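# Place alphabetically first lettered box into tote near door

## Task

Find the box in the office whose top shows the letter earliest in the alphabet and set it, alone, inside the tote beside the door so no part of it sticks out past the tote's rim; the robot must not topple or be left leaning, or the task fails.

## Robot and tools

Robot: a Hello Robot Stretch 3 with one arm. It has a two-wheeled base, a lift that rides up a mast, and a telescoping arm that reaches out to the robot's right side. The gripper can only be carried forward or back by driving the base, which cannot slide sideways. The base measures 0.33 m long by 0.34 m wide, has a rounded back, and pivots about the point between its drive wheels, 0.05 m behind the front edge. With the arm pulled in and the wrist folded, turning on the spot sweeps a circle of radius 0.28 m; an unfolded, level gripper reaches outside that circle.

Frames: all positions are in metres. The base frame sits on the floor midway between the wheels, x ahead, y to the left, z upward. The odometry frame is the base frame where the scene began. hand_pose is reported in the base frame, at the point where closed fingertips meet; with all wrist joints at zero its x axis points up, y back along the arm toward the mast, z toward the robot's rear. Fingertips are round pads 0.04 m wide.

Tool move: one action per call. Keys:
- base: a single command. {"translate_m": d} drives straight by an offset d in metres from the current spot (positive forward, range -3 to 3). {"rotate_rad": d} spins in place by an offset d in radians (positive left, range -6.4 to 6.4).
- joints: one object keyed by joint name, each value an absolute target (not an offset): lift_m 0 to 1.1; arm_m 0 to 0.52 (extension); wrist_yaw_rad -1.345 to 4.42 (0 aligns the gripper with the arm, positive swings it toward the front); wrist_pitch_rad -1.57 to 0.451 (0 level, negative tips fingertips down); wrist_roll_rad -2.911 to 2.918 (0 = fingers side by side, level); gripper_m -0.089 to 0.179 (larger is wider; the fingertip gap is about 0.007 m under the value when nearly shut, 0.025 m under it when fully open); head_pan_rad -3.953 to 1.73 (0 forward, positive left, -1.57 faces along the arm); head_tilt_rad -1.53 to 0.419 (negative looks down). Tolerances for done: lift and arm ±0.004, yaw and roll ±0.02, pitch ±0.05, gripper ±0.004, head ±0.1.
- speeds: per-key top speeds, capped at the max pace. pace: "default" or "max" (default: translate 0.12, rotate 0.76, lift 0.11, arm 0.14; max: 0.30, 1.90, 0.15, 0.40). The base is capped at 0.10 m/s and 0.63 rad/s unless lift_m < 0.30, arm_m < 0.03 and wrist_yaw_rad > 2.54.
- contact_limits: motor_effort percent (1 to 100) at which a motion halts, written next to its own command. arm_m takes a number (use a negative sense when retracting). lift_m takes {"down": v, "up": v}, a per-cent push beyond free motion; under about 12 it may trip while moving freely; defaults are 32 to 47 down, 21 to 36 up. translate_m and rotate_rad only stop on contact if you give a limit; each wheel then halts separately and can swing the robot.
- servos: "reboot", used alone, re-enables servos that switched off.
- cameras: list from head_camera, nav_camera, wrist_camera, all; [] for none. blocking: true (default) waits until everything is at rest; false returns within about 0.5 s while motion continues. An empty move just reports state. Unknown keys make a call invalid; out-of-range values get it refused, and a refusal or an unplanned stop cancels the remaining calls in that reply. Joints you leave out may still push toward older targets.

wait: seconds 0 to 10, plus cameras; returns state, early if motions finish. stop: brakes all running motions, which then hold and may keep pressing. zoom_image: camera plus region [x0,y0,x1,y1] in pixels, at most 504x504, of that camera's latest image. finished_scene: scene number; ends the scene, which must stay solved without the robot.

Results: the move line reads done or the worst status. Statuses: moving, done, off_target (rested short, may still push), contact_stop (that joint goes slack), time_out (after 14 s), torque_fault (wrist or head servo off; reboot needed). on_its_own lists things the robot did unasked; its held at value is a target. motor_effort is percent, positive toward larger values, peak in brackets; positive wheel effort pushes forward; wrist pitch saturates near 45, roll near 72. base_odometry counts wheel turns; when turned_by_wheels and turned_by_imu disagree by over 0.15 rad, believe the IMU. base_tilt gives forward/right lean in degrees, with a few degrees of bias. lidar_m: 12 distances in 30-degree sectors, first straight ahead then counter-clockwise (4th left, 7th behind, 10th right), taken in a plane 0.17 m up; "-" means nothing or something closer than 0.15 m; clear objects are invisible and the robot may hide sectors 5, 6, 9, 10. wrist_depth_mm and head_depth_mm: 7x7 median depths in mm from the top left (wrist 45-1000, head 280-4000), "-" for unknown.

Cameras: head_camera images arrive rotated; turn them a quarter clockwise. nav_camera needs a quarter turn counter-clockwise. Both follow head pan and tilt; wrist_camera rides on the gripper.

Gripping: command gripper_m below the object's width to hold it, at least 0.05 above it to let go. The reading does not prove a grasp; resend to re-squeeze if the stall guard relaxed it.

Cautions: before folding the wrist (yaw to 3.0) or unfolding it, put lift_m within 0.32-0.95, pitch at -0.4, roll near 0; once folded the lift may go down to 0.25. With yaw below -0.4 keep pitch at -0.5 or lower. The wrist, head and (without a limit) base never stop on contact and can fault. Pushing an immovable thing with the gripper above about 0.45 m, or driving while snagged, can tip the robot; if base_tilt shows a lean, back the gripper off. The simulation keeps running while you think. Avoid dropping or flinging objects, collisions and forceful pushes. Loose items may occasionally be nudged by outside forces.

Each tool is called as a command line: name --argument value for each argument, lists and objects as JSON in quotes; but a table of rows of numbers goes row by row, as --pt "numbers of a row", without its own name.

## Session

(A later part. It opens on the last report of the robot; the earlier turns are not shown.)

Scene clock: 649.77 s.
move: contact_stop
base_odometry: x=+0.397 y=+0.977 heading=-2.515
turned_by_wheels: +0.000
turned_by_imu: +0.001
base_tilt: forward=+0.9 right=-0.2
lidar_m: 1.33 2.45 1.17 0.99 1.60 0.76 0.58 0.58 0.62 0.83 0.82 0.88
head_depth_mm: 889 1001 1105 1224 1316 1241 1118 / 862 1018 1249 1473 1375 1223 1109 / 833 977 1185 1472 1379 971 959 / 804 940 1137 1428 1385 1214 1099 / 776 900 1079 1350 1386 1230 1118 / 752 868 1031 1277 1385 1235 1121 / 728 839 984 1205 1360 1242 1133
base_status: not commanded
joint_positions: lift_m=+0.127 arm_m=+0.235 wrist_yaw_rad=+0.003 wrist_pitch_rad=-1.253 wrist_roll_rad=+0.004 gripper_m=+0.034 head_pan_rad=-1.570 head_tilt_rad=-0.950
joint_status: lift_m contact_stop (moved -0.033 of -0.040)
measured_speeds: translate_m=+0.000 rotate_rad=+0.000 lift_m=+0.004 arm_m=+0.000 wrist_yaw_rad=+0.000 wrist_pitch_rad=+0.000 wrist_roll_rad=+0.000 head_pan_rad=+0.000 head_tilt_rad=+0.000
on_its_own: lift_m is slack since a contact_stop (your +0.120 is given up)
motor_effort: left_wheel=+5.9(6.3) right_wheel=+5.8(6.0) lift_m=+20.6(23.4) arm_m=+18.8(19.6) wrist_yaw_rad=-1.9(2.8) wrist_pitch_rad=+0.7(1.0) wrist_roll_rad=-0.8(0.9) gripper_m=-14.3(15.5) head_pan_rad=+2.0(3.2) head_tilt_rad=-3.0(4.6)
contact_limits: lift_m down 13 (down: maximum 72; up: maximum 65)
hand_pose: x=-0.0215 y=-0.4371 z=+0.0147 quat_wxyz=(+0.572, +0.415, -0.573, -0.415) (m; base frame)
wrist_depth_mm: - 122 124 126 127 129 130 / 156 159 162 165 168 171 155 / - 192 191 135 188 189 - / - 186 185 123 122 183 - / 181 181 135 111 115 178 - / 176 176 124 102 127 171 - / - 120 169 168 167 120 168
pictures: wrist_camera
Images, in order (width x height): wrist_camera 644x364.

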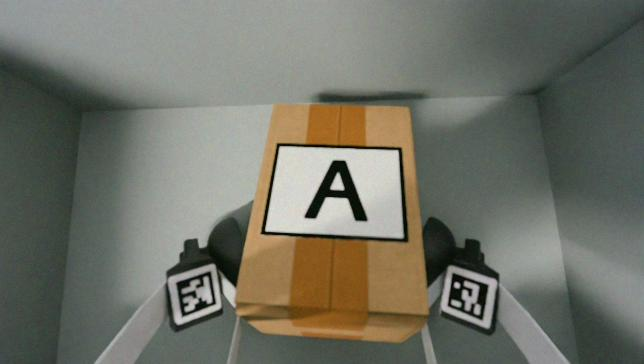

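move --joints '{"gripper_m": 0.13}' --cameras '["wrist_camera"]'

move --joints '{"lift_m": 0.45}' --cameras '["wrist_camera", "head_camera"]'

Scene clock: 655.03 s.
move: done
base_odometry: x=+0.397 y=+0.977 heading=-2.515
turned_by_wheels: +0.000
turned_by_imu: +0.001
base_tilt: forward=+1.1 right=-0.1
lidar_m: 1.33 2.45 1.16 0.99 1.60 0.76 0.58 0.58 0.62 0.83 0.82 0.88
head_depth_mm: 889 1003 1108 1213 1308 1243 1121 / 868 1025 1245 1464 1378 1220 1115 / 831 976 1189 1474 1377 974 957 / 803 941 1132 1435 1378 1190 1098 / 775 902 1082 1354 1385 1217 1131 / 748 868 1035 1277 1383 1238 1127 / 729 833 988 1216 1353 1244 1129
base_status: not commanded
joint_positions: lift_m=+0.128 arm_m=+0.235 wrist_yaw_rad=+0.000 wrist_pitch_rad=-1.252 wrist_roll_rad=+0.004 gripper_m=+0.130 head_pan_rad=-1.570 head_tilt_rad=-0.950
joint_status: all done
measured_speeds: all 0
on_its_own: lift_m is slack since a contact_stop (your +0.120 is given up)
motor_effort: left_wheel=+6.0(6.3) right_wheel=+5.4(6.0) lift_m=+25.5(25.8) arm_m=+18.0(18.3) wrist_yaw_rad=+0.2(2.1) wrist_pitch_rad=+0.0(0.7) wrist_roll_rad=-0.8(0.9) gripper_m=+0.3(87.8) head_pan_rad=+2.8(3.1) head_tilt_rad=-2.7(4.1)
contact_limits: lift_m down 13 (down: maximum 72; up: maximum 65)
hand_pose: x=-0.0216 y=-0.4374 z=+0.0155 quat_wxyz=(+0.572, +0.414, -0.574, -0.415) (m; base frame)
wrist_depth_mm: - 122 124 126 128 130 131 / 157 159 162 165 168 172 - / - 192 191 138 190 189 - / - 186 185 134 135 182 - / 181 181 179 131 178 178 - / 177 124 129 128 174 124 - / - 128 170 168 168 166 96
pictures: wrist_camera
Images, in order (width x height): wrist_camera 644x364.

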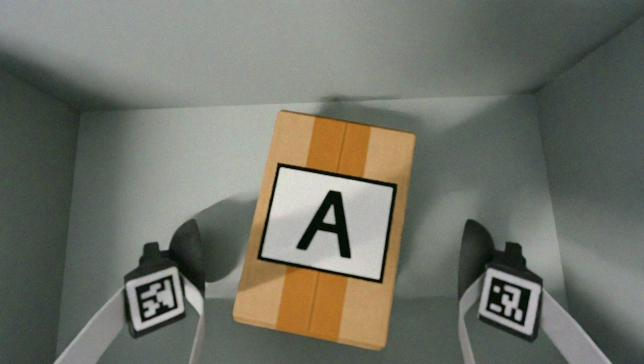

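Scene clock: 658.80 s.
move: done
base_odometry: x=+0.397 y=+0.977 heading=-2.515
turned_by_wheels: +0.000
turned_by_imu: +0.001
base_tilt: forward=+1.1 right=-0.2
lidar_m: 1.33 2.45 1.17 0.99 1.60 0.76 0.58 0.58 0.63 0.83 0.82 0.88
head_depth_mm: 889 1002 1108 1230 1314 1233 1123 / 861 1018 1248 1480 721 596 538 / 832 978 1200 1466 713 1227 982 / 804 937 1131 1429 1318 1213 1093 / 775 905 1077 1338 1372 1223 1127 / 747 870 1033 1278 1383 1239 1124 / 728 841 985 1207 1367 1241 1128
base_status: not commanded
joint_positions: lift_m=+0.450 arm_m=+0.235 wrist_yaw_rad=+0.000 wrist_pitch_rad=-1.252 wrist_roll_rad=+0.004 gripper_m=+0.130 head_pan_rad=-1.570 head_tilt_rad=-0.950
joint_status: all done
measured_speeds: all 0
motor_effort: left_wheel=+6.0(6.3) right_wheel=+5.6(5.9) lift_m=+30.4(33.7) arm_m=+17.0(18.1) wrist_yaw_rad=+0.3(0.9) wrist_pitch_rad=+0.1(0.4) wrist_roll_rad=-0.6(0.9) gripper_m=+0.9(1.5) head_pan_rad=+1.5(3.1) head_tilt_rad=-2.7(3.8)
hand_pose: x=-0.0216 y=-0.4374 z=+0.3378 quat_wxyz=(+0.572, +0.414, -0.574, -0.415) (m; base frame)
wrist_depth_mm: - - 554 552 553 518 - / - 538 532 539 532 526 374 / 530 532 526 524 519 521 437 / 510 520 517 - 392 499 463 / 500 500 - 441 - 493 483 / 491 124 150 - - 124 468 / - 466 461 461 466 461 463
pictures: head_camera (sideways), wrist_camera
Images, in order (width x height): head_camera 896x504, wrist_camera 644x364.

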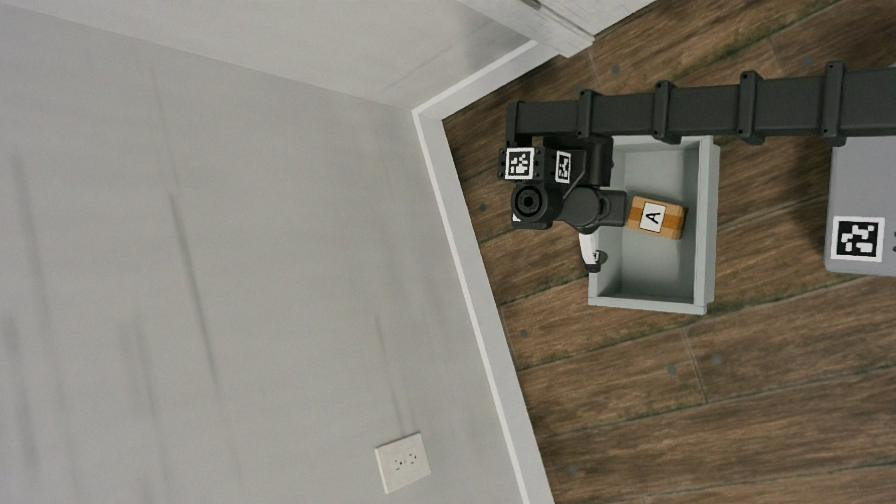

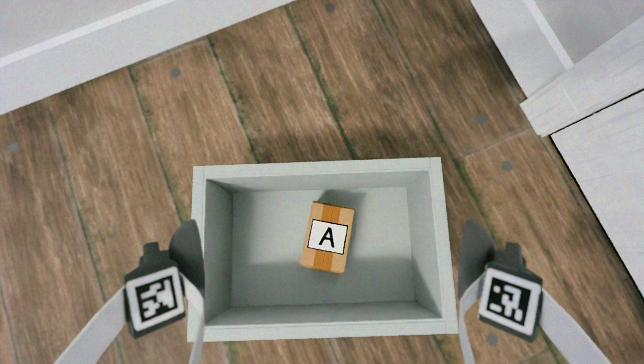

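finished_scene --scene 1

The scene is finished: the task was done.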